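# Weigh four check weights, put the light one on the red dish

## Task

Of the four check weights, one weighs less than the rest. Find it and leave it lying flat on the red dish, with none of the other three on the dish. On the balance, the pointer sits over the white mark when the two pans hold equal mass, and leans toward whichever side is lighter when they differ. Apart from the weights and the dish, nothing may end up toppled, and the balance must stay on the same piece of furniture it started on.

## Robot and tools

Setup. There are three robots, arm1, arm2 and arm3. Each is an i2rt Big YAM with six revolute joints and a two-finger gripper, and a wrist camera aimed at its fingertips. A hand reaches roughly 1.0 m out from its joint-1 axis. Base (base_link) poses in the scene frame, in metres with quaternions as w,x,y,z: arm1 at (-0.017, +1.211, +0.828), quat (+0.030, -0.003, -0.002, -1.000). arm2 at (+0.095, -0.011, +0.883), quat (+0.025, -0.002, -0.007, +1.000). arm3 at (-0.083, -1.202, +0.816), quat (+0.086, +0.005, -0.002, +0.996). Each foot faces along its own +x. All three are yawed close to 180 degrees, so each one's forward direction is roughly scene -x.

Frames. There is a single scene frame in metres, with its origin on the floor and +z pointing up. The "hand" is the point between the finger pads, about 1 cm short of the tips. The fingers extend along the hand's +z axis and close along its y axis. "hand_target" is the hand pose that the currently held joint targets would produce. The printed hand position can be off, and more so at long reach.

move. It takes optional keys arm1, arm2, arm3 (one object per robot) and cameras. Inside a robot's object:
- joints: a dict keyed by joint name. Each value is an absolute target, not an offset. Ranges and done-tolerances: joint1_rad -2.879..2.879 (±0.045), base yaw, positive is counter-clockwise seen from above. joint2_rad 0..3.141 (±0.14), shoulder. joint3_rad 0..3.019 (±0.09), elbow, 0 means folded. joint4_rad -1.692..1.57 (±0.055), hand pitch, positive tips the fingers up. joint5_rad -1.57..1.57 (±0.03), sideways swing, positive to the arm's right. joint6_rad -2.094..2.094 (±0.035), roll, positive clockwise seen from behind. gripper_m 0..0.093 (±0.003), fingertip gap in metres. Joints move at full speed unless min_time_s (0.1..8 s) sets a minimum duration for that robot's joint motions.
- target: a list of seven numbers [x, y, z, qw, qx, qy, qz]. It is an absolute hand pose in the scene frame. The hand runs in a straight line from hand_target toward it. speed (0.002..0.5 m/s, default 0.25) caps linear speed, and rotation is capped at twice that value in rad/s. When target is used, joints may hold only gripper_m, or the call is refused. Each step the path is clipped to within 100 mm and 20 degrees of the measured hand pose. Hand paths in one action finish together and end after 10 s at most. No action runs past 15 s. Paths do not avoid obstacles or other arms, and the hand may lag, drift or overshoot speed, especially near full stretch.
- cameras: any of arm1_cam_wrist, arm2_cam_wrist, arm3_cam_wrist, room_a, room_b, or "all". [] means none. If omitted, an empty move returns all cameras and an action returns none. Images are 672x504.
A move with no robot keys simply reports every state in full.

wait: seconds from 0 to 10. It lets time pass and returns the state.
zoom_image: camera name plus region [x0, y0, x1, y1] in pixels, with the origin at top-left, at most 504 by 504. It only works on a camera that appeared in the newest images.
finished_scene: scene (the current scene's integer). It is final, and the goal must hold without the robots afterwards.

Reading results. "move" lists the robots that received a command. "as last shown" marks an uncommanded robot: its status lines say "not commanded", and its omitted lines are unchanged. "off_target" means the hand is at rest short of its goal and may still be pushing. A hand counts as done within 1 cm and 2 degrees. "time_out" is a stop: the joints keep pushing toward the targets shown under on_its_own. "joint command not followed" or "pose unreachable" means a safety check is holding back the arm targets, though a gripper command still runs. After "not_followed" a hand target is discarded. Joint velocities are in rad/s (gripper m/s), listed in joint_positions order, and "within noise" means the arm is still. Joint torques are whole drive outputs with per-unit offsets and noise, positive toward larger angles. Joints 3 and 4 wrap at ±28 N m. Gripper readings run up to 0.003 m wide in free air. On a hard part at full force they can read about 0.005 m under to 0.002 m over its width. Commanding about 0.005 m below the touch reading gives a firm grip. MOTOR HOT appears at 85 °C. At 100 °C an OVER-TEMPERATURE FAULT drops that arm for 30-60 s or more, and afterwards you must resend the keys marked limit_stop_at_motor_heat. Holding loads, stretching or pushing against something unreachable heats motors.

Order. If a move or wait is refused, or a stop hits it, the later move, wait and finished_scene calls in the same reply are skipped. Invalid calls, such as an unknown key, do not block them. The scene keeps running while you think, holding your last commands.

Solving. Compare the weights on the balance's pans. The pointer leans toward the lighter pan. Lift and set them down gently so the balance does not shift or tip. Then lay the light weight flat on the red dish and keep the other three off it. Loose objects may occasionally get bumped.

Avoid. Do not let robots press into each other, and never close a gripper on another arm's fingers. The safety check can react late. Do not knock anything off the work area or onto the floor, drop parts from height, release moving parts, or strike fixed or heavy objects. Fast joint moves swing wide and can overshoot by about 30 degrees when stretched. Arms do not stop on contact and will keep pushing.

Each tool is called after "Emit:" as a command line: name --argument value for each argument, lists and objects as JSON in quotes; but a table of rows of numbers goes row by row, as --pt "numbers of a row", without its own name.

## Session

Emit:
move

Scene clock: 0.00 s.
Joint torques (N m): no reading
Heat: arm1: hottest joint2_rad 37 °C; arm2: hottest joint2_rad 31 °C; arm3: hottest joint2_rad 36 °C.
Joint velocities: within noise
arm1.joint_positions: joint1_rad=+0.463 joint2_rad=+0.615 joint3_rad=+1.490 joint4_rad=-1.383 joint5_rad=+0.276 joint6_rad=+0.395 gripper_m=+0.09396
arm1.joint_status: not commanded
arm1.hand: x=-0.2166 y=+1.1519 z=+1.4100 quat_wxyz=(-0.119, -0.855, +0.016, +0.505) (m; scene frame)
arm1.hand_target: x=-0.2136 y=+1.1537 z=+1.4227 quat_wxyz=(-0.125, -0.847, +0.018, +0.516) (m; scene frame)
arm1.hand_status: not commanded
arm2.joint_positions: joint1_rad=+0.482 joint2_rad=+0.585 joint3_rad=+1.357 joint4_rad=-1.462 joint5_rad=+0.227 joint6_rad=+0.023 gripper_m=+0.09396
arm2.joint_status: not commanded
arm2.hand: x=-0.1095 y=-0.0683 z=+1.3892 quat_wxyz=(-0.010, +0.891, +0.138, -0.433) (m; scene frame)
arm2.hand_target: x=-0.1075 y=-0.0675 z=+1.3999 quat_wxyz=(-0.007, +0.886, +0.136, -0.444) (m; scene frame)
arm2.hand_status: not commanded
arm3.joint_positions: joint1_rad=-0.065 joint2_rad=+0.649 joint3_rad=+1.390 joint4_rad=-1.161 joint5_rad=-0.034 joint6_rad=-0.702 gripper_m=+0.09396
arm3.joint_status: not commanded
arm3.hand: x=-0.3410 y=-1.1470 z=+1.3892 quat_wxyz=(-0.236, +0.811, +0.203, -0.495) (m; scene frame)
arm3.hand_target: x=-0.3379 y=-1.1478 z=+1.4003 quat_wxyz=(-0.241, +0.805, +0.201, -0.504) (m; scene frame)
arm3.hand_status: not commanded
pictures: arm1_cam_wrist, arm2_cam_wrist, arm3_cam_wrist, room_a, room_b

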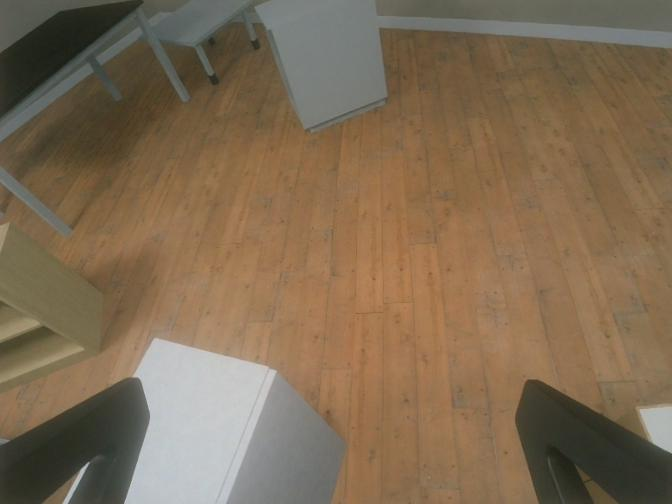

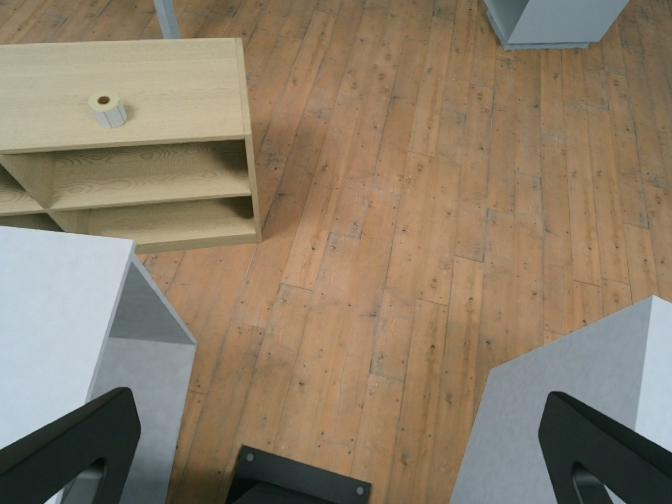

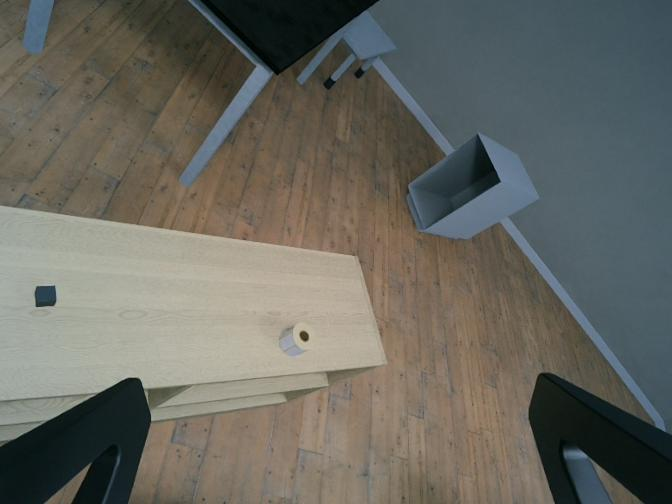

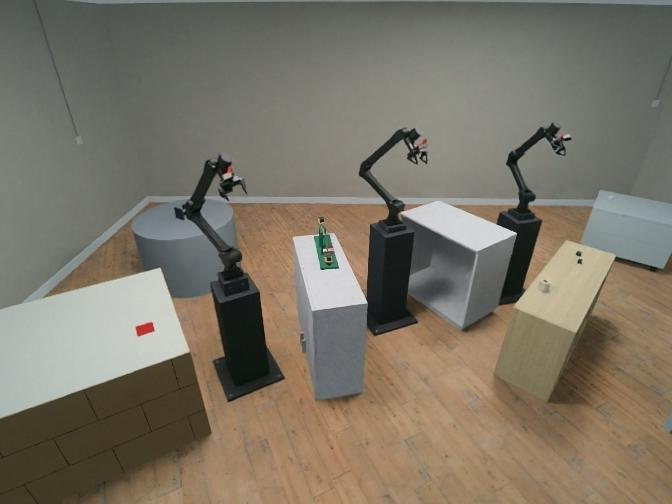

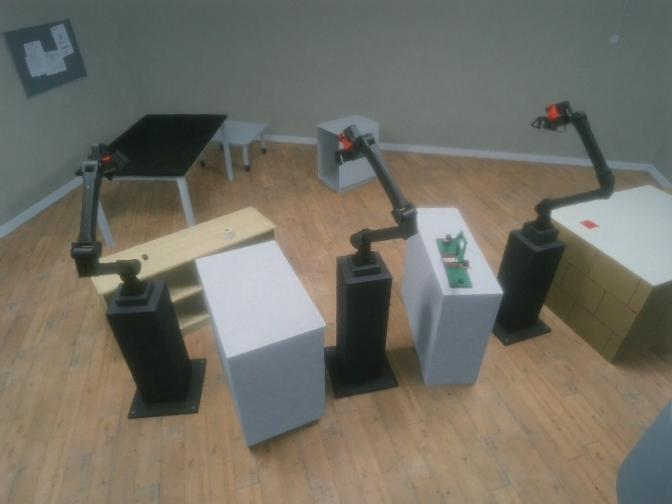

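Emit:
zoom_image --camera "room_a" --region '[285, 205, 375, 285]'

Emit:
zoom_image --camera "room_b" --region '[410, 215, 510, 300]'

Emit:
zoom_image --camera "room_a" --region '[520, 240, 620, 310]'

Emit:
zoom_image --camera "room_b" --region '[110, 200, 330, 340]'

Emit:
zoom_image --camera "arm3_cam_wrist" --region '[0, 240, 340, 380]'

Emit:
zoom_image --camera "room_b" --region '[550, 190, 650, 260]'

Scaled by 5.600 from the camera's image (finer frame: 960x720).

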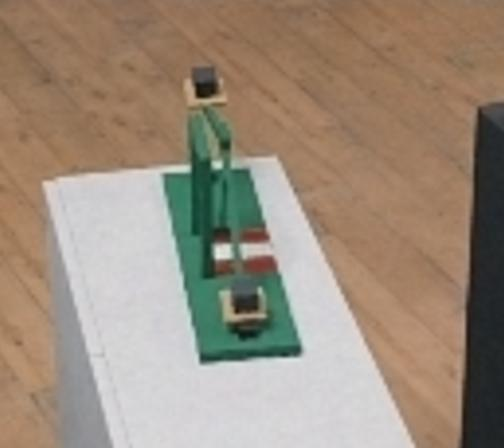

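Scaled by 5.040 from the camera's image (finer frame: 960x720).

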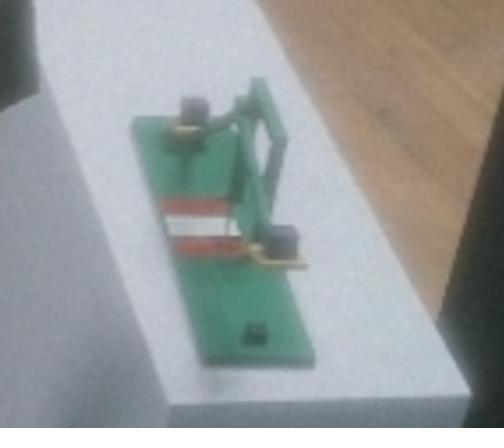

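Scaled by 5.040 from the camera's image (finer frame: 960x720).

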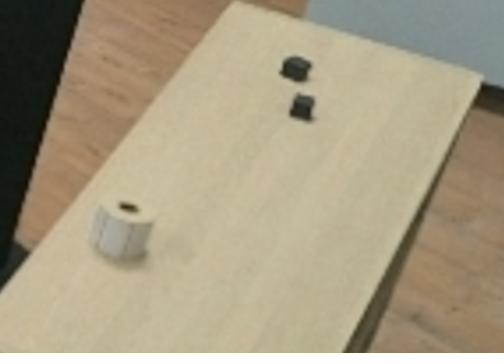

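Scaled by 2.291 from the camera's image (finer frame: 960x720).

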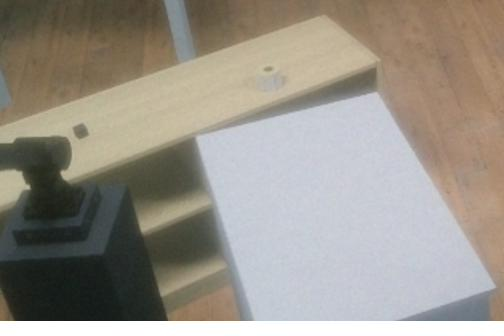

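Scaled by 1.482 from the camera's image (finer frame: 960x720).

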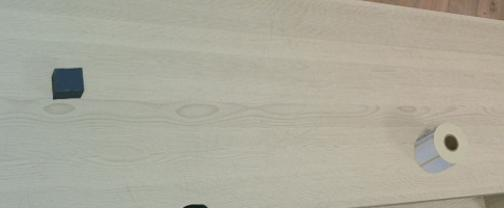

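Scaled by 5.040 from the camera's image (finer frame: 960x720).

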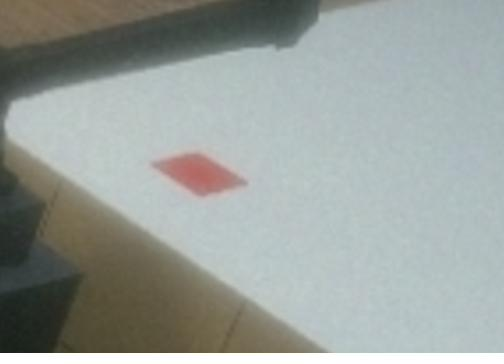

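Emit:
move --arm1 '{"joints":{"joint1_rad":2.0,"joint4_rad":-1.0,"joint5_rad":0,"joint6_rad":0}}'

Emit:
move --arm1 '{"target":[0.17,0.81,1.17,0.323,0.496,0.779,-0.206],"speed":0.4}' --cameras '["arm1_cam_wrist","room_a","room_b"]'

Scene clock: 4.87 s.
Joint torques (N m): arm1=[0.73 2.49 10.13 2.7 0.02 -0.23] | arm2=[1.73 2.32 10.78 1.89 0.1 0.1] | arm3=[-1.26 0.44 8.66 2.04 0.01 0.01]
Heat: arm1: hottest joint2_rad 37 °C; arm2: hottest joint2_rad 31 °C; arm3: hottest joint2_rad 36 °C.
move: arm1 done
Joint velocities: within noise
arm1.joint_positions: joint1_rad=+1.986 joint2_rad=+0.615 joint3_rad=+1.490 joint4_rad=-1.020 joint5_rad=+0.001 joint6_rad=+0.014 gripper_m=+0.09397
arm1.joint_status: all done
arm1.hand: x=+0.0979 y=+0.9991 z=+1.4903 quat_wxyz=(-0.559, -0.396, -0.644, +0.340)
arm1.hand_target: x=+0.0987 y=+1.0057 z=+1.5073 quat_wxyz=(-0.574, -0.379, -0.637, +0.348)
arm1.hand_status: not commanded
arm2, arm3: as last shown
pictures: none

Scene clock: 6.70 s.
Joint torques (N m): arm1=[-1.73 -5.13 13.08 2.1 0.21 -0.19] | arm2=[1.61 2.26 10.82 1.89 0.07 0.11] | arm3=[-1.2 0.44 8.65 2.04 0 0]
Heat: arm1: hottest joint2_rad 37 °C; arm2: hottest joint2_rad 31 °C; arm3: hottest joint2_rad 36 °C.
move: arm1 off_target
Joint velocities: within noise
arm1.joint_positions: joint1_rad=+1.949 joint2_rad=+1.036 joint3_rad=+1.076 joint4_rad=-0.871 joint5_rad=-0.015 joint6_rad=+0.011 gripper_m=+0.09397
arm1.joint_status: not commanded
arm1.hand: x=+0.1727 y=+0.8191 z=+1.1517 quat_wxyz=(-0.308, -0.500, -0.786, +0.190)
arm1.hand_target: x=+0.1698 y=+0.8107 z=+1.1701 quat_wxyz=(-0.323, -0.496, -0.779, +0.206)
arm1.hand_status: off_target (0.021 m and 2.7 deg from the pose sent, 0.379 m and 36.8 deg at the start)
arm2, arm3: as last shown
arm1_cam_wrist: T_world_to_cam=[[-0.90403, -0.42747, 0.0023, 0.50268], [-0.40925, 0.86391, -0.29357, -0.25944], [0.1235, -0.26634, -0.95593, 1.3883]] pos_world=[0.1768, 0.80877, 1.2498]

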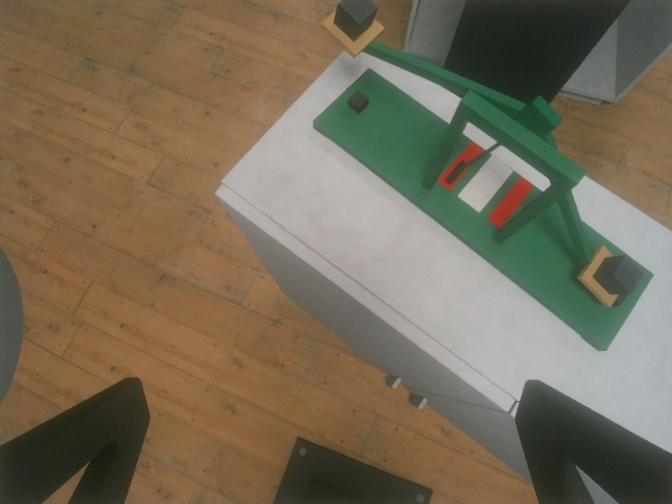

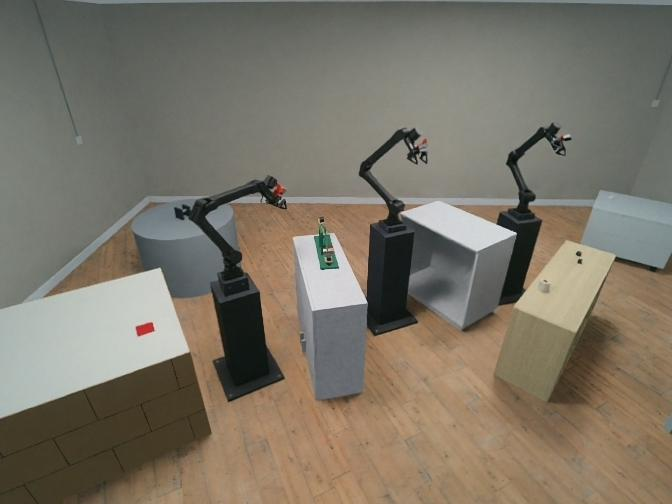

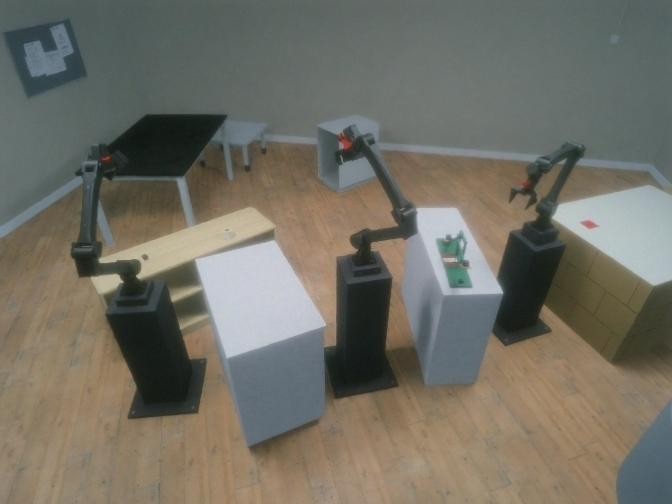

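Emit:
zoom_image --camera "arm1_cam_wrist" --region '[280, 0, 440, 120]'

Emit:
zoom_image --camera "arm1_cam_wrist" --region '[400, 80, 660, 360]'

Scaled by 3.150 from the camera's image (finer frame: 960x720).

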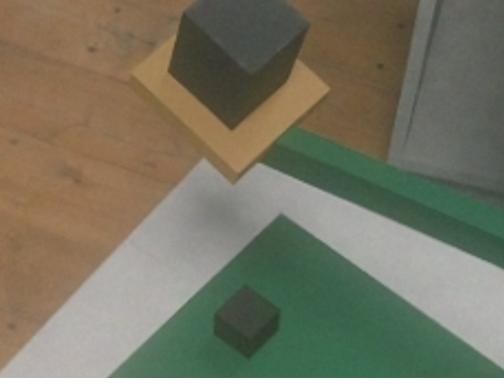

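Scaled by 1.800 from the camera's image (finer frame: 960x720).

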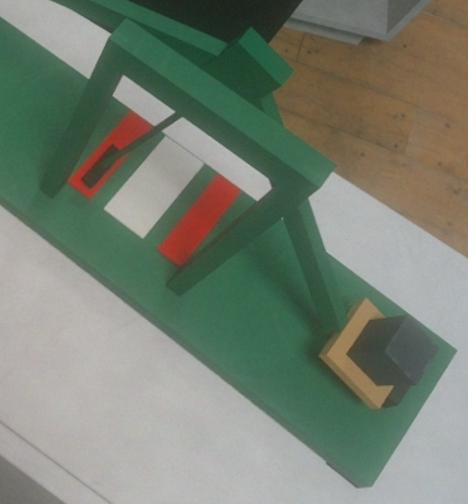

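Emit:
move --arm1 '{"target":[0.353,0.539,1.035,0.196,0.770,0.539,-0.280],"speed":0.3}' --cameras '["arm1_cam_wrist"]'

Emit:
zoom_image --camera "arm1_cam_wrist" --region '[150, 150, 550, 450]'

Scene clock: 10.77 s.
Joint torques (N m): arm1=[0.21 -16.38 15.27 0.69 0.49 0.05] | arm2=[1.67 2.14 10.74 1.95 0.09 0.09] | arm3=[-1.03 0.44 8.66 2.03 0.01 0]
Heat: arm1: hottest joint2_rad 37 °C; arm2: hottest joint2_rad 31 °C; arm3: hottest joint2_rad 36 °C.
move: arm1 off_target
Joint velocities: within noise
arm1.joint_positions: joint1_rad=+2.119 joint2_rad=+2.129 joint3_rad=+2.070 joint4_rad=-1.108 joint5_rad=+0.547 joint6_rad=+0.830 gripper_m=+0.09397
arm1.joint_status: not commanded
arm1.hand: x=+0.3379 y=+0.5460 z=+1.0179 quat_wxyz=(-0.175, -0.769, -0.547, +0.281)
arm1.hand_target: x=+0.3522 y=+0.5401 z=+1.0350 quat_wxyz=(-0.196, -0.770, -0.539, +0.280)
arm1.hand_status: off_target (0.024 m and 2.5 deg from the pose sent, 0.353 m and 45.4 deg at the start)
arm2, arm3: as last shown
arm1_cam_wrist: T_world_to_cam=[[-0.93931, 0.33941, 0.04989, 0.08032], [0.32005, 0.91936, -0.22879, -0.33775], [-0.12352, -0.19894, -0.9722, 1.23046]] pos_world=[0.33552, 0.52804, 1.11497]

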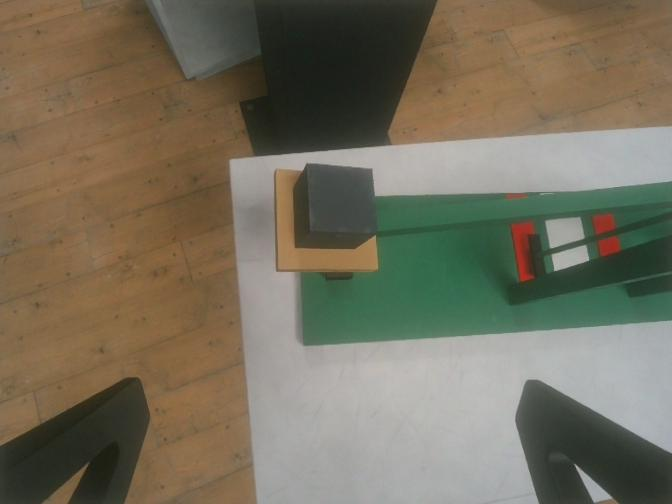

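Scaled by 1.260 from the camera's image (finer frame: 960x720).

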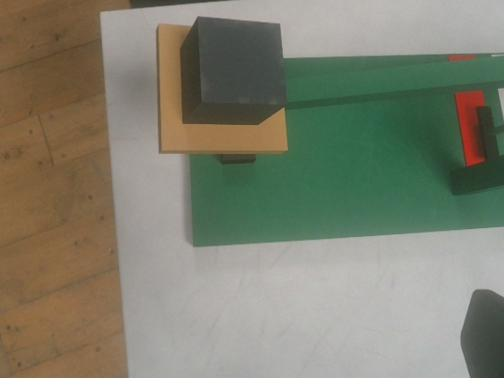

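Emit:
move --arm1 '{"target":[0.325,0.480,0.957,0.196,0.770,0.539,-0.280],"speed":0.2}' --cameras '["arm1_cam_wrist"]'

Scene clock: 12.73 s.
Joint torques (N m): arm1=[-0.73 -18.67 14.97 1.66 0.3 -0.21] | arm2=[1.55 2.43 10.74 1.91 0.08 0.1] | arm3=[-1.14 0.44 8.66 2.04 0 0]
Heat: arm1: hottest joint3_rad 39 °C; arm2: hottest joint2_rad 31 °C; arm3: hottest joint2_rad 36 °C.
move: arm1 off_target
Joint velocities: within noise
arm1.joint_positions: joint1_rad=+2.054 joint2_rad=+2.268 joint3_rad=+2.082 joint4_rad=-0.972 joint5_rad=+0.519 joint6_rad=+0.779 gripper_m=+0.09397
arm1.joint_status: not commanded
arm1.hand: x=+0.3143 y=+0.4971 z=+0.9300 quat_wxyz=(-0.166, -0.774, -0.544, +0.278)
arm1.hand_target: x=+0.3240 y=+0.4820 z=+0.9575 quat_wxyz=(-0.196, -0.770, -0.539, +0.280)
arm1.hand_status: off_target (0.034 m and 3.6 deg from the pose sent, 0.091 m and 2.5 deg at the start)
arm2, arm3: as last shown
arm1_cam_wrist: T_world_to_cam=[[-0.93449, 0.35118, 0.05834, 0.06394], [0.33216, 0.9191, -0.21193, -0.32479], [-0.12804, -0.17867, -0.97554, 1.12688]] pos_world=[0.31192, 0.4774, 1.02676]

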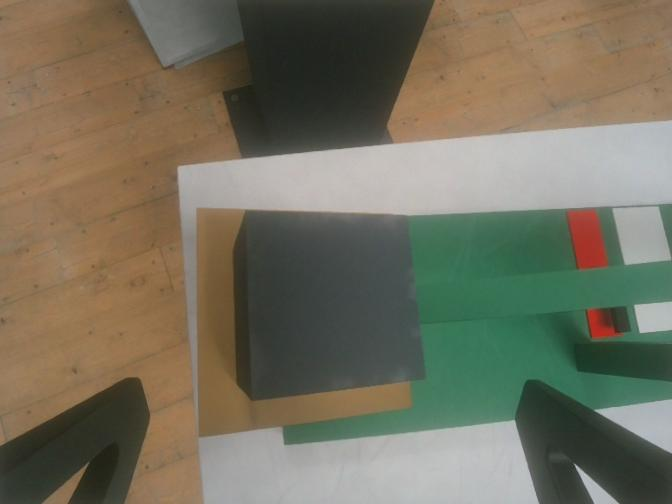

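Emit:
move --arm1 '{"target":[0.324,0.482,0.990,0.205,0.770,0.534,-0.280],"speed":0.2}'

Emit:
move --arm1 '{"target":[0.318,0.457,0.983,0.205,0.770,0.534,-0.280],"speed":0.1}' --cameras '["arm1_cam_wrist","room_a"]'

Emit:
zoom_image --camera "room_a" --region '[285, 195, 365, 275]'

Scene clock: 14.77 s.
Joint torques (N m): arm1=[-0.91 -20.78 15.2 0.69 0.31 -0.21] | arm2=[1.49 2.02 10.78 1.91 0.09 0.1] | arm3=[-1.08 0.56 8.68 2.04 0.01 0]
Heat: arm1: hottest joint3_rad 40 °C; arm2: hottest joint2_rad 31 °C; arm3: hottest joint2_rad 36 °C.
move: arm1 off_target
Joint velocities: within noise
arm1.joint_positions: joint1_rad=+2.054 joint2_rad=+2.268 joint3_rad=+2.099 joint4_rad=-0.987 joint5_rad=+0.519 joint6_rad=+0.779 gripper_m=+0.09397
arm1.joint_status: not commanded
arm1.hand: x=+0.3153 y=+0.4957 z=+0.9370 quat_wxyz=(-0.167, -0.774, -0.544, +0.278)
arm1.hand_target: x=+0.3225 y=+0.4846 z=+0.9900 quat_wxyz=(-0.206, -0.770, -0.534, +0.281)
arm1.hand_status: off_target (0.055 m and 4.6 deg from the pose sent, 0.063 m and 4.7 deg at the start)
arm2, arm3: as last shown
pictures: none

Scene clock: 16.23 s.
Joint torques (N m): arm1=[-1.32 -18.14 15.34 0.95 0.32 -0.23] | arm2=[1.49 2.08 10.78 1.85 0.08 0.11] | arm3=[-1.14 0.38 8.64 2.07 0.01 0]
Heat: arm1: hottest joint3_rad 40 °C; arm2: hottest joint3_rad 32 °C; arm3: hottest joint2_rad 36 °C.
move: arm1 off_target
Joint velocities: within noise
arm1.joint_positions: joint1_rad=+2.041 joint2_rad=+2.299 joint3_rad=+2.212 joint4_rad=-1.013 joint5_rad=+0.507 joint6_rad=+0.757 gripper_m=+0.09397
arm1.joint_status: not commanded
arm1.hand: x=+0.3199 y=+0.4724 z=+0.9631 quat_wxyz=(-0.190, -0.772, -0.540, +0.277)
arm1.hand_target: x=+0.3174 y=+0.4583 z=+0.9830 quat_wxyz=(-0.206, -0.770, -0.534, +0.280)
arm1.hand_status: off_target (0.025 m and 1.9 deg from the pose sent, 0.060 m and 4.6 deg at the start)
arm2, arm3: as last shown
arm1_cam_wrist: T_world_to_cam=[[-0.93908, 0.34317, 0.01921, 0.11872], [0.32893, 0.91351, -0.2394, -0.26682], [-0.09971, -0.21849, -0.97073, 1.1606]] pos_world=[0.31497, 0.45658, 1.06048]

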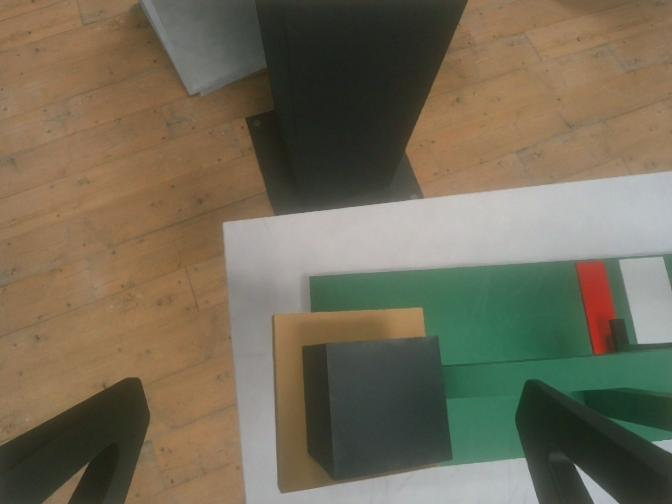

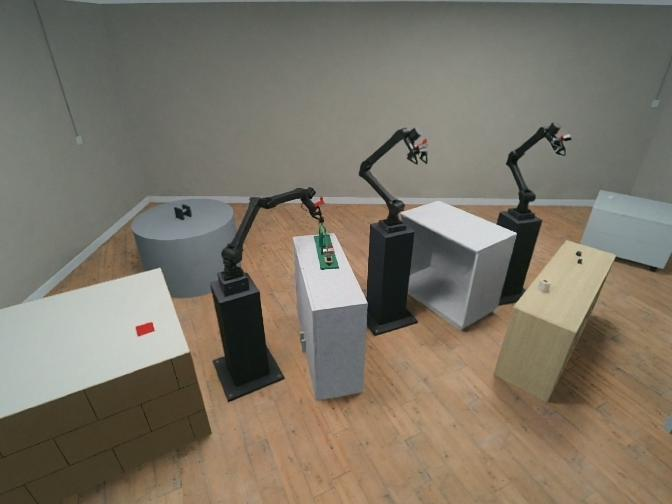

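Scaled by 6.300 from the camera's image (finer frame: 960x720).

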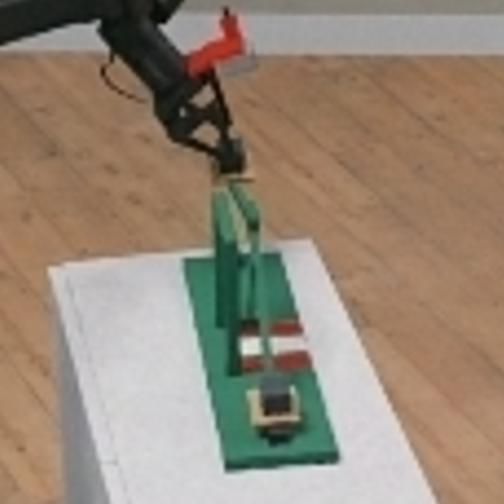

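Emit:
move --arm1 '{"target":[0.3055,0.459,0.9705,0.205,0.770,0.534,-0.280],"speed":0.08}' --cameras '["arm1_cam_wrist"]'

Scene clock: 17.67 s.
Joint torques (N m): arm1=[-1.73 -20.54 11.15 1.58 0.27 -0.22] | arm2=[1.61 2.14 10.78 1.91 0.09 0.11] | arm3=[-1.14 0.5 8.65 2.06 0.01 0]
Heat: arm1: hottest joint3_rad 40 °C; arm2: hottest joint3_rad 32 °C; arm3: hottest joint2_rad 36 °C.
move: arm1 off_target
Joint velocities: within noise
arm1.joint_positions: joint1_rad=+2.028 joint2_rad=+2.299 joint3_rad=+2.188 joint4_rad=-0.979 joint5_rad=+0.501 joint6_rad=+0.746 gripper_m=+0.09397
arm1.joint_status: not commanded
arm1.hand: x=+0.3115 y=+0.4675 z=+0.9543 quat_wxyz=(-0.191, -0.772, -0.539, +0.277)
arm1.hand_target: x=+0.3053 y=+0.4593 z=+0.9705 quat_wxyz=(-0.205, -0.771, -0.534, +0.280)
arm1.hand_status: off_target (0.019 m and 1.7 deg from the pose sent, 0.021 m and 1.9 deg at the start)
arm2, arm3: as last shown
arm1_cam_wrist: T_world_to_cam=[[-0.93858, 0.34467, 0.01627, 0.11466], [0.33082, 0.91227, -0.24151, -0.25967], [-0.09808, -0.22129, -0.97026, 1.15057]] pos_world=[0.30636, 0.45198, 1.05178]

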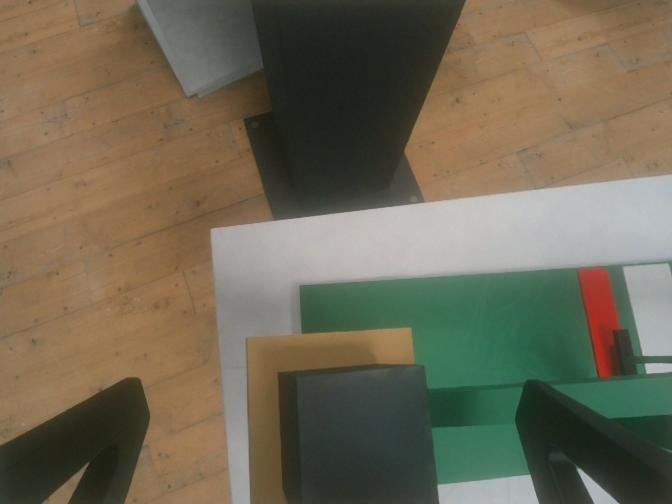

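Emit:
move --arm1 '{"joints":{"gripper_m":0.02}}'

Emit:
move --arm1 '{"target":[0.28,0.56,1.14,0.205,0.770,0.534,-0.280],"speed":0.25}' --cameras '["arm1_cam_wrist"]'

Scene clock: 18.57 s.
Joint torques (N m): arm1=[-1.38 -19.37 11.21 1.61 0.32 -0.24] | arm2=[1.38 2.32 10.76 1.89 0.08 0.11] | arm3=[-1.2 0.5 8.65 2.03 0 0]
Heat: arm1: hottest joint3_rad 40 °C; arm2: hottest joint3_rad 32 °C; arm3: hottest joint2_rad 36 °C.
move: arm1 off_target
Joint velocities: within noise
arm1.joint_positions: joint1_rad=+2.028 joint2_rad=+2.299 joint3_rad=+2.187 joint4_rad=-0.978 joint5_rad=+0.500 joint6_rad=+0.743 gripper_m=+0.03206
arm1.joint_status: gripper_m off_target (ended at +0.03209, target +0.02000)
arm1.hand: x=+0.3116 y=+0.4676 z=+0.9540 quat_wxyz=(-0.191, -0.771, -0.540, +0.277)
arm1.hand_target: x=+0.3054 y=+0.4593 z=+0.9705 quat_wxyz=(-0.205, -0.771, -0.534, +0.281)
arm1.hand_status: not commanded
arm2.joint_positions: joint1_rad=+0.482 joint2_rad=+0.585 joint3_rad=+1.357 joint4_rad=-1.462 joint5_rad=+0.227 joint6_rad=+0.023 gripper_m=+0.09396
arm2.joint_status: not commanded
arm2.hand: x=-0.1095 y=-0.0683 z=+1.3892 quat_wxyz=(-0.010, +0.891, +0.138, -0.433)
arm2.hand_target: x=-0.1075 y=-0.0675 z=+1.3999 quat_wxyz=(-0.007, +0.886, +0.136, -0.444)
arm2.hand_status: not commanded
arm3.joint_positions: joint1_rad=-0.065 joint2_rad=+0.649 joint3_rad=+1.390 joint4_rad=-1.161 joint5_rad=-0.034 joint6_rad=-0.702 gripper_m=+0.09396
arm3.joint_status: not commanded
arm3.hand: x=-0.3410 y=-1.1470 z=+1.3892 quat_wxyz=(-0.236, +0.811, +0.203, -0.495)
arm3.hand_target: x=-0.3379 y=-1.1478 z=+1.4003 quat_wxyz=(-0.241, +0.805, +0.201, -0.504)
arm3.hand_status: not commanded
pictures: none

Scene clock: 20.23 s.
Joint torques (N m): arm1=[0.79 -17.08 12.44 0.81 0.49 0.05] | arm2=[1.44 2.14 10.77 1.92 0.09 0.09] | arm3=[-1.14 0.5 8.66 2.06 0.01 0.01]
Heat: arm1: hottest joint3_rad 41 °C; arm2: hottest joint3_rad 32 °C; arm3: hottest joint2_rad 36 °C.
move: arm1 off_target
Joint velocities: within noise
arm1.joint_positions: joint1_rad=+2.043 joint2_rad=+1.963 joint3_rad=+2.056 joint4_rad=-1.199 joint5_rad=+0.513 joint6_rad=+0.756 gripper_m=+0.03206
arm1.joint_status: not commanded
arm1.hand: x=+0.2722 y=+0.5570 z=+1.1179 quat_wxyz=(-0.186, -0.771, -0.542, +0.280)
arm1.hand_target: x=+0.2797 y=+0.5604 z=+1.1398 quat_wxyz=(-0.205, -0.771, -0.535, +0.280)
arm1.hand_status: off_target (0.024 m and 2.4 deg from the pose sent, 0.210 m and 1.8 deg at the start; pose on its path clipped on 11 of 50 steps)
arm2, arm3: as last shown
arm1_cam_wrist: T_world_to_cam=[[-0.93895, 0.34284, 0.0289, 0.03131], [0.32652, 0.91442, -0.23921, -0.29135], [-0.10843, -0.21517, -0.97054, 1.32491]] pos_world=[0.26819, 0.54077, 1.21528]

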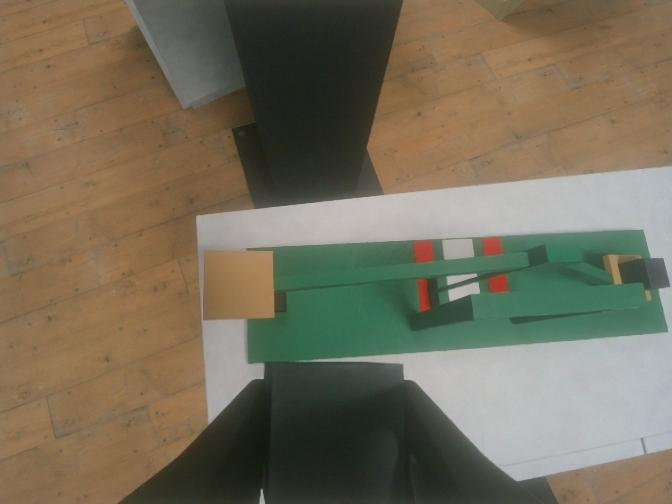

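Emit:
move --arm1 '{"joints":{"joint1_rad":-1.3,"joint2_rad":1.1,"joint3_rad":1.25,"joint4_rad":-1.02,"joint5_rad":0,"joint6_rad":0},"min_time_s":2.5}' --cameras '["arm1_cam_wrist"]'

Scene clock: 23.83 s.
Joint torques (N m): arm1=[-0.73 -6.59 11.97 2.36 -0.05 -0.2] | arm2=[1.61 2.37 10.77 1.89 0.08 0.09] | arm3=[-1.14 0.44 8.64 2.07 0.01 0]
Heat: arm1: hottest joint3_rad 41 °C; arm2: hottest joint3_rad 33 °C; arm3: hottest joint2_rad 36 °C.
move: arm1 done
Joint velocities: within noise
arm1.joint_positions: joint1_rad=-1.288 joint2_rad=+1.118 joint3_rad=+1.235 joint4_rad=-1.040 joint5_rad=+0.003 joint6_rad=+0.014 gripper_m=+0.03206
arm1.joint_status: all done
arm1.hand: x=-0.1637 y=+1.6336 z=+1.1748 quat_wxyz=(+0.179, -0.770, +0.553, +0.262)
arm1.hand_target: x=-0.1596 y=+1.6372 z=+1.1933 quat_wxyz=(+0.196, -0.764, +0.547, +0.281)
arm1.hand_status: not commanded
arm2, arm3: as last shown
arm1_cam_wrist: T_world_to_cam=[[0.94564, 0.32521, -0.0022, -0.37494], [0.31816, -0.92651, -0.20086, 1.84102], [-0.06736, 0.18924, -0.97962, 0.92117]] pos_world=[-0.16913, 1.65334, 1.27136]

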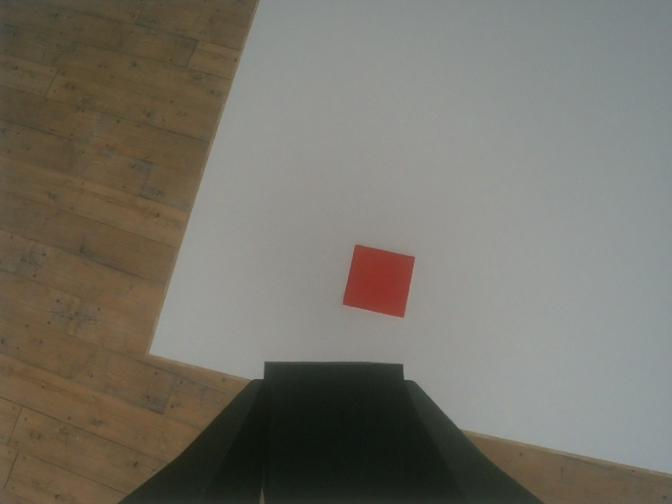

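Emit:
move --arm1 '{"target":[-0.145,1.665,0.95,0.206,-0.762,0.543,0.286],"speed":0.3}' --cameras '["arm1_cam_wrist"]'

Scene clock: 26.10 s.
Joint torques (N m): arm1=[-1.49 -6.65 10.93 2.22 -0.08 -0.27] | arm2=[1.49 2.26 10.76 1.88 0.09 0.1] | arm3=[-1.14 0.44 8.66 2.07 0.01 0]
Heat: arm1: hottest joint3_rad 41 °C; arm2: hottest joint3_rad 33 °C; arm3: hottest joint2_rad 36 °C.
move: arm1 off_target
Joint velocities: within noise
arm1.joint_positions: joint1_rad=-1.352 joint2_rad=+1.291 joint3_rad=+0.710 joint4_rad=-0.306 joint5_rad=-0.031 joint6_rad=-0.042 gripper_m=+0.03206
arm1.joint_status: not commanded
arm1.hand: x=-0.1474 y=+1.6512 z=+0.9381 quat_wxyz=(+0.192, -0.767, +0.548, +0.274)
arm1.hand_target: x=-0.1447 y=+1.6645 z=+0.9503 quat_wxyz=(+0.206, -0.762, +0.543, +0.286)
arm1.hand_status: off_target (0.018 m and 2.3 deg from the pose sent, 0.228 m and 4.4 deg at the start)
arm2, arm3: as last shown
arm1_cam_wrist: T_world_to_cam=[[0.94497, 0.32708, 0.00696, -0.40832], [0.3194, -0.91773, -0.23612, 1.82334], [-0.07084, 0.22535, -0.9717, 0.61965]] pos_world=[-0.15262, 1.66726, 1.03548]

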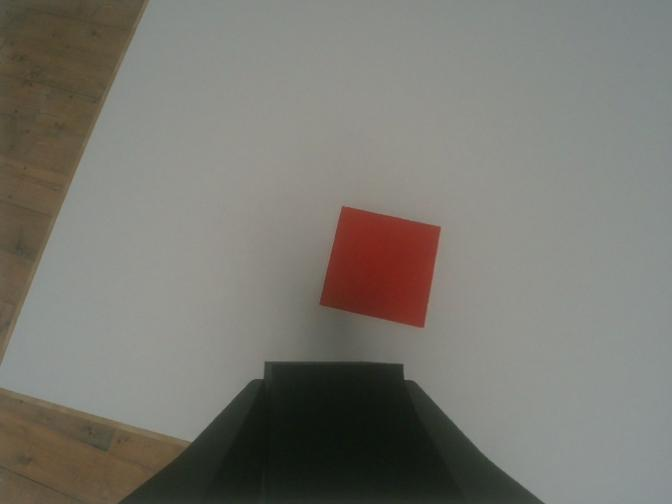

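Emit:
move --arm1 '{"target":[-0.139,1.758,0.755,0.206,-0.762,0.543,0.286],"speed":0.25}' --cameras '["arm1_cam_wrist","room_a"]'

Emit:
zoom_image --camera "room_a" --region '[110, 280, 200, 350]'

Scene clock: 28.33 s.
Joint torques (N m): arm1=[-1.08 -10.75 8.2 2.25 -0.08 -0.25] | arm2=[1.2 2.37 10.77 1.89 0.08 0.11] | arm3=[-1.26 0.5 8.65 2.04 0 0]
Heat: arm1: hottest joint3_rad 41 °C; arm2: hottest joint3_rad 34 °C; arm3: hottest joint2_rad 36 °C.
move: arm1 off_target
Joint velocities: within noise
arm1.joint_positions: joint1_rad=-1.425 joint2_rad=+1.941 joint3_rad=+0.808 joint4_rad=+0.234 joint5_rad=-0.078 joint6_rad=-0.097 gripper_m=+0.03206
arm1.joint_status: not commanded
arm1.hand: x=-0.1407 y=+1.7351 z=+0.7460 quat_wxyz=(+0.189, -0.767, +0.549, +0.271)
arm1.hand_target: x=-0.1387 y=+1.7571 z=+0.7558 quat_wxyz=(+0.206, -0.762, +0.543, +0.286)
arm1.hand_status: off_target (0.025 m and 2.8 deg from the pose sent, 0.212 m and 2.3 deg at the start)
arm2, arm3: as last shown
arm1_cam_wrist: T_world_to_cam=[[0.94538, 0.32594, 0.00372, -0.43622], [0.3181, -0.92003, -0.22883, 1.85123], [-0.07116, 0.21752, -0.97346, 0.42933]] pos_world=[-0.14592, 1.75198, 0.84318]

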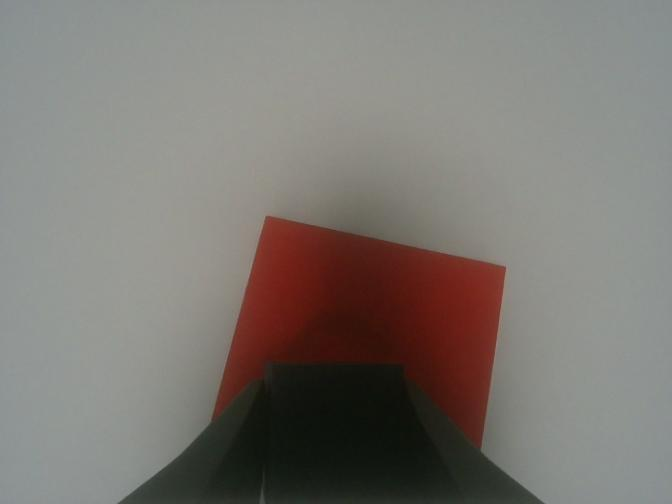

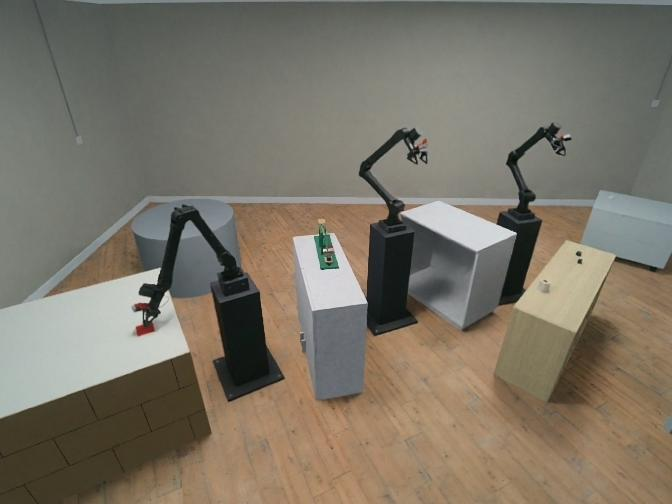

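Scaled by 5.600 from the camera's image (finer frame: 960x720).

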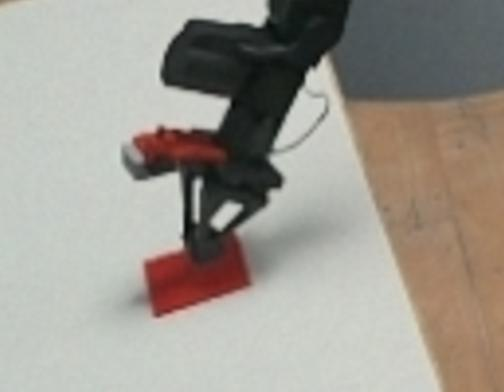

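Emit:
move --arm1 '{"target":[-0.131,1.760,0.734,0.206,-0.762,0.543,0.286],"speed":0.06}' --cameras '["arm1_cam_wrist","room_a"]'

Emit:
zoom_image --camera "room_a" --region '[125, 305, 170, 345]'

Scene clock: 29.60 s.
Joint torques (N m): arm1=[-1.08 -9.99 7.61 2.28 -0.11 -0.21] | arm2=[1.44 1.96 10.78 1.87 0.09 0.11] | arm3=[-1.14 0.44 8.65 2.06 0 -0.01]
Heat: arm1: hottest joint3_rad 41 °C; arm2: hottest joint3_rad 34 °C; arm3: hottest joint2_rad 36 °C.
move: arm1 off_target
Joint velocities: within noise
arm1.joint_positions: joint1_rad=-1.442 joint2_rad=+1.996 joint3_rad=+0.817 joint4_rad=+0.286 joint5_rad=-0.092 joint6_rad=-0.111 gripper_m=+0.03206
arm1.joint_status: not commanded
arm1.hand: x=-0.1344 y=+1.7389 z=+0.7282 quat_wxyz=(+0.190, -0.767, +0.548, +0.274)
arm1.hand_target: x=-0.1308 y=+1.7592 z=+0.7347 quat_wxyz=(+0.206, -0.762, +0.543, +0.286)
arm1.hand_status: off_target (0.022 m and 2.4 deg from the pose sent, 0.029 m and 2.8 deg at the start)
arm2, arm3: as last shown
arm1_cam_wrist: T_world_to_cam=[[0.94483, 0.32756, 0.00286, -0.44568], [0.31902, -0.91815, -0.23502, 1.85004], [-0.07435, 0.22296, -0.97199, 0.40064]] pos_world=[-0.13931, 1.75527, 0.82548]

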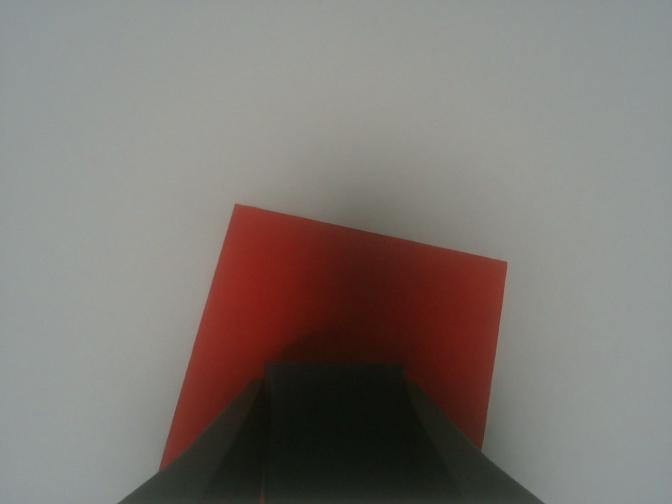

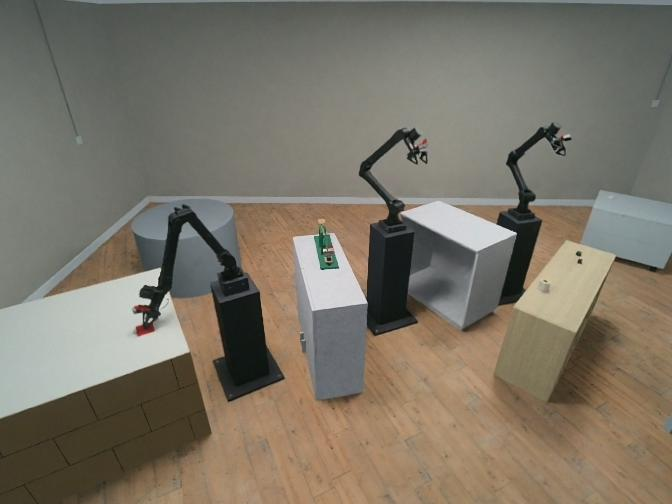

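Scaled by 11.200 from the camera's image (finer frame: 960x720).

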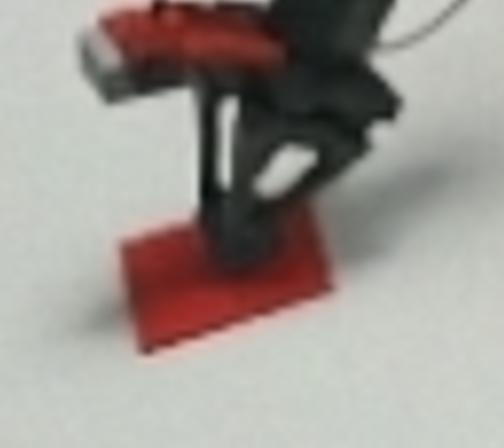

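Emit:
move --arm1 '{"target":[-0.131,1.758,0.725,0.206,-0.762,0.543,0.286],"speed":0.04}' --cameras '["arm1_cam_wrist"]'

Scene clock: 30.70 s.
Joint torques (N m): arm1=[-1.08 -9.11 7.41 2.06 -0.04 -0.18] | arm2=[1.67 1.9 10.76 1.89 0.07 0.11] | arm3=[-1.03 0.44 8.64 2.06 0 0]
Heat: arm1: hottest joint3_rad 41 °C; arm2: hottest joint3_rad 34 °C; arm3: hottest joint2_rad 36 °C.
move: arm1 off_target
Joint velocities: within noise
arm1.joint_positions: joint1_rad=-1.442 joint2_rad=+2.006 joint3_rad=+0.817 joint4_rad=+0.316 joint5_rad=-0.092 joint6_rad=-0.111 gripper_m=+0.03206
arm1.joint_status: not commanded
arm1.hand: x=-0.1350 y=+1.7422 z=+0.7273 quat_wxyz=(+0.196, -0.764, +0.546, +0.281)
arm1.hand_target: x=-0.1308 y=+1.7574 z=+0.7254 quat_wxyz=(+0.206, -0.762, +0.543, +0.286)
arm1.hand_status: off_target (0.016 m and 1.3 deg from the pose sent, 0.020 m and 2.4 deg at the start)
arm2, arm3: as last shown
arm1_cam_wrist: T_world_to_cam=[[0.9449, 0.32733, 0.00567, -0.44784], [0.31798, -0.91353, -0.25369, 1.85835], [-0.07786, 0.24151, -0.96727, 0.36278]] pos_world=[-0.13951, 1.75663, 0.82489]

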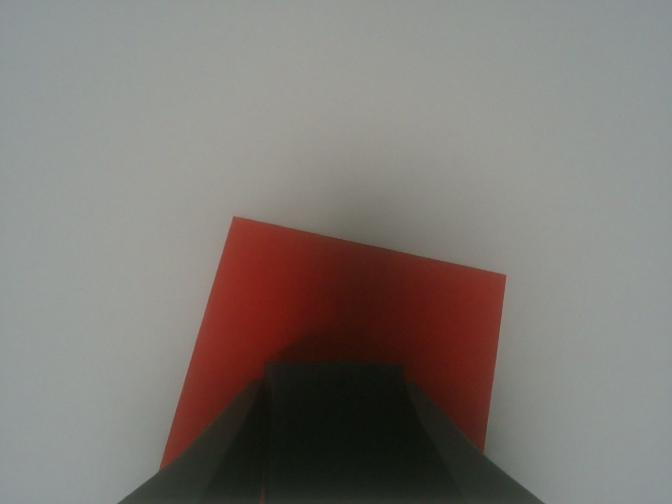

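Emit:
move --arm1 '{"joints":{"gripper_m":0.06}}'

Emit:
move --arm1 '{"target":[-0.116,1.675,0.83,0.206,-0.762,0.543,0.286],"speed":0.2}' --cameras '["arm1_cam_wrist","room_b"]'

Emit:
zoom_image --camera "room_b" --region '[410, 205, 510, 300]'

Scene clock: 31.57 s.
Joint torques (N m): arm1=[-0.85 -10.52 6.89 2.06 -0.06 -0.2] | arm2=[1.49 2.2 10.8 1.91 0.09 0.1] | arm3=[-1.08 0.44 8.65 2.04 0 0]
Heat: arm1: hottest joint3_rad 41 °C; arm2: hottest joint3_rad 34 °C; arm3: hottest joint2_rad 36 °C.
move: arm1 done
Joint velocities: within noise
arm1.joint_positions: joint1_rad=-1.442 joint2_rad=+2.021 joint3_rad=+0.820 joint4_rad=+0.316 joint5_rad=-0.092 joint6_rad=-0.111 gripper_m=+0.05988
arm1.joint_status: all done
arm1.hand: x=-0.1348 y=+1.7407 z=+0.7208 quat_wxyz=(+0.192, -0.766, +0.547, +0.277)
arm1.hand_target: x=-0.1308 y=+1.7573 z=+0.7254 quat_wxyz=(+0.206, -0.762, +0.543, +0.286)
arm1.hand_status: not commanded
arm2, arm3: as last shown
pictures: none

Scene clock: 33.13 s.
Joint torques (N m): arm1=[-1.08 -9.29 6.5 1.2 0.03 -0.23] | arm2=[1.67 2.08 10.76 1.94 0.08 0.11] | arm3=[-1.08 0.38 8.65 2.06 0 0]
Heat: arm1: hottest joint3_rad 41 °C; arm2: hottest joint3_rad 34 °C; arm3: hottest joint2_rad 36 °C.
move: arm1 off_target
Joint velocities: within noise
arm1.joint_positions: joint1_rad=-1.442 joint2_rad=+1.618 joint3_rad=+0.610 joint4_rad=+0.137 joint5_rad=-0.092 joint6_rad=-0.111 gripper_m=+0.05993
arm1.joint_status: not commanded
arm1.hand: x=-0.1206 y=+1.6706 z=+0.8201 quat_wxyz=(+0.197, -0.764, +0.546, +0.282)
arm1.hand_target: x=-0.1161 y=+1.6749 z=+0.8298 quat_wxyz=(+0.206, -0.762, +0.543, +0.286)
arm1.hand_status: off_target (0.012 m and 1.2 deg from the pose sent, 0.129 m and 2.0 deg at the start)
arm2.joint_positions: joint1_rad=+0.482 joint2_rad=+0.585 joint3_rad=+1.357 joint4_rad=-1.462 joint5_rad=+0.227 joint6_rad=+0.023 gripper_m=+0.09396
arm2.joint_status: not commanded
arm2.hand: x=-0.1095 y=-0.0683 z=+1.3892 quat_wxyz=(-0.010, +0.891, +0.138, -0.433)
arm2.hand_target: x=-0.1075 y=-0.0675 z=+1.3999 quat_wxyz=(-0.007, +0.886, +0.136, -0.444)
arm2.hand_status: not commanded
arm3.joint_positions: joint1_rad=-0.065 joint2_rad=+0.649 joint3_rad=+1.390 joint4_rad=-1.161 joint5_rad=-0.034 joint6_rad=-0.702 gripper_m=+0.09396
arm3.joint_status: not commanded
arm3.hand: x=-0.3410 y=-1.1470 z=+1.3892 quat_wxyz=(-0.236, +0.811, +0.203, -0.495)
arm3.hand_target: x=-0.3379 y=-1.1478 z=+1.4003 quat_wxyz=(-0.241, +0.805, +0.201, -0.504)
arm3.hand_status: not commanded
arm1_cam_wrist: T_world_to_cam=[[0.94482, 0.32753, 0.0058, -0.43892], [0.31797, -0.9127, -0.25664, 1.81295], [-0.07876, 0.24432, -0.96649, 0.46547]] pos_world=[-0.12511, 1.68472, 0.91769]

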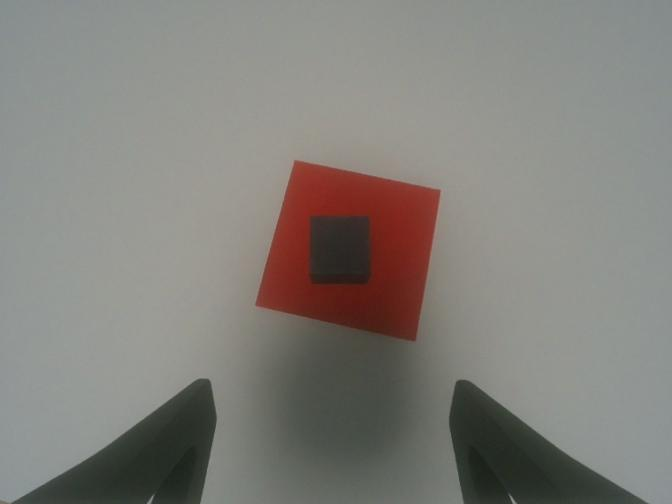

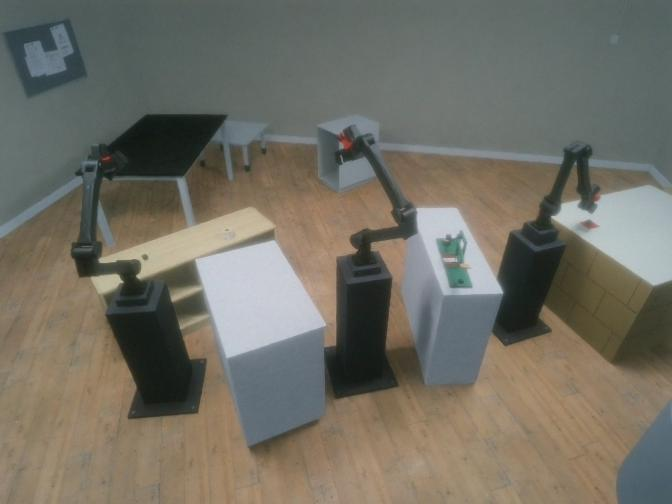

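Scaled by 5.040 from the camera's image (finer frame: 960x720).

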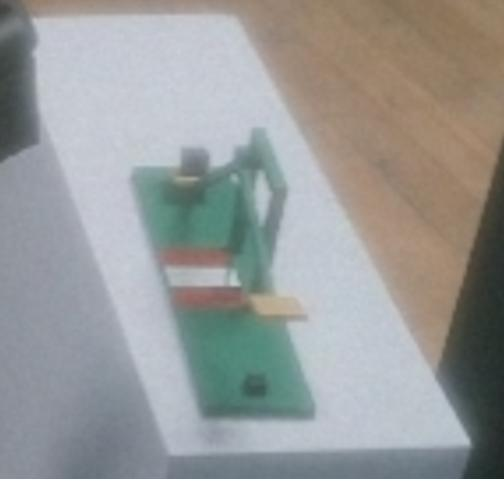

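Perfect.

Emit:
finished_scene --scene 1

The scene is finished: the task was done.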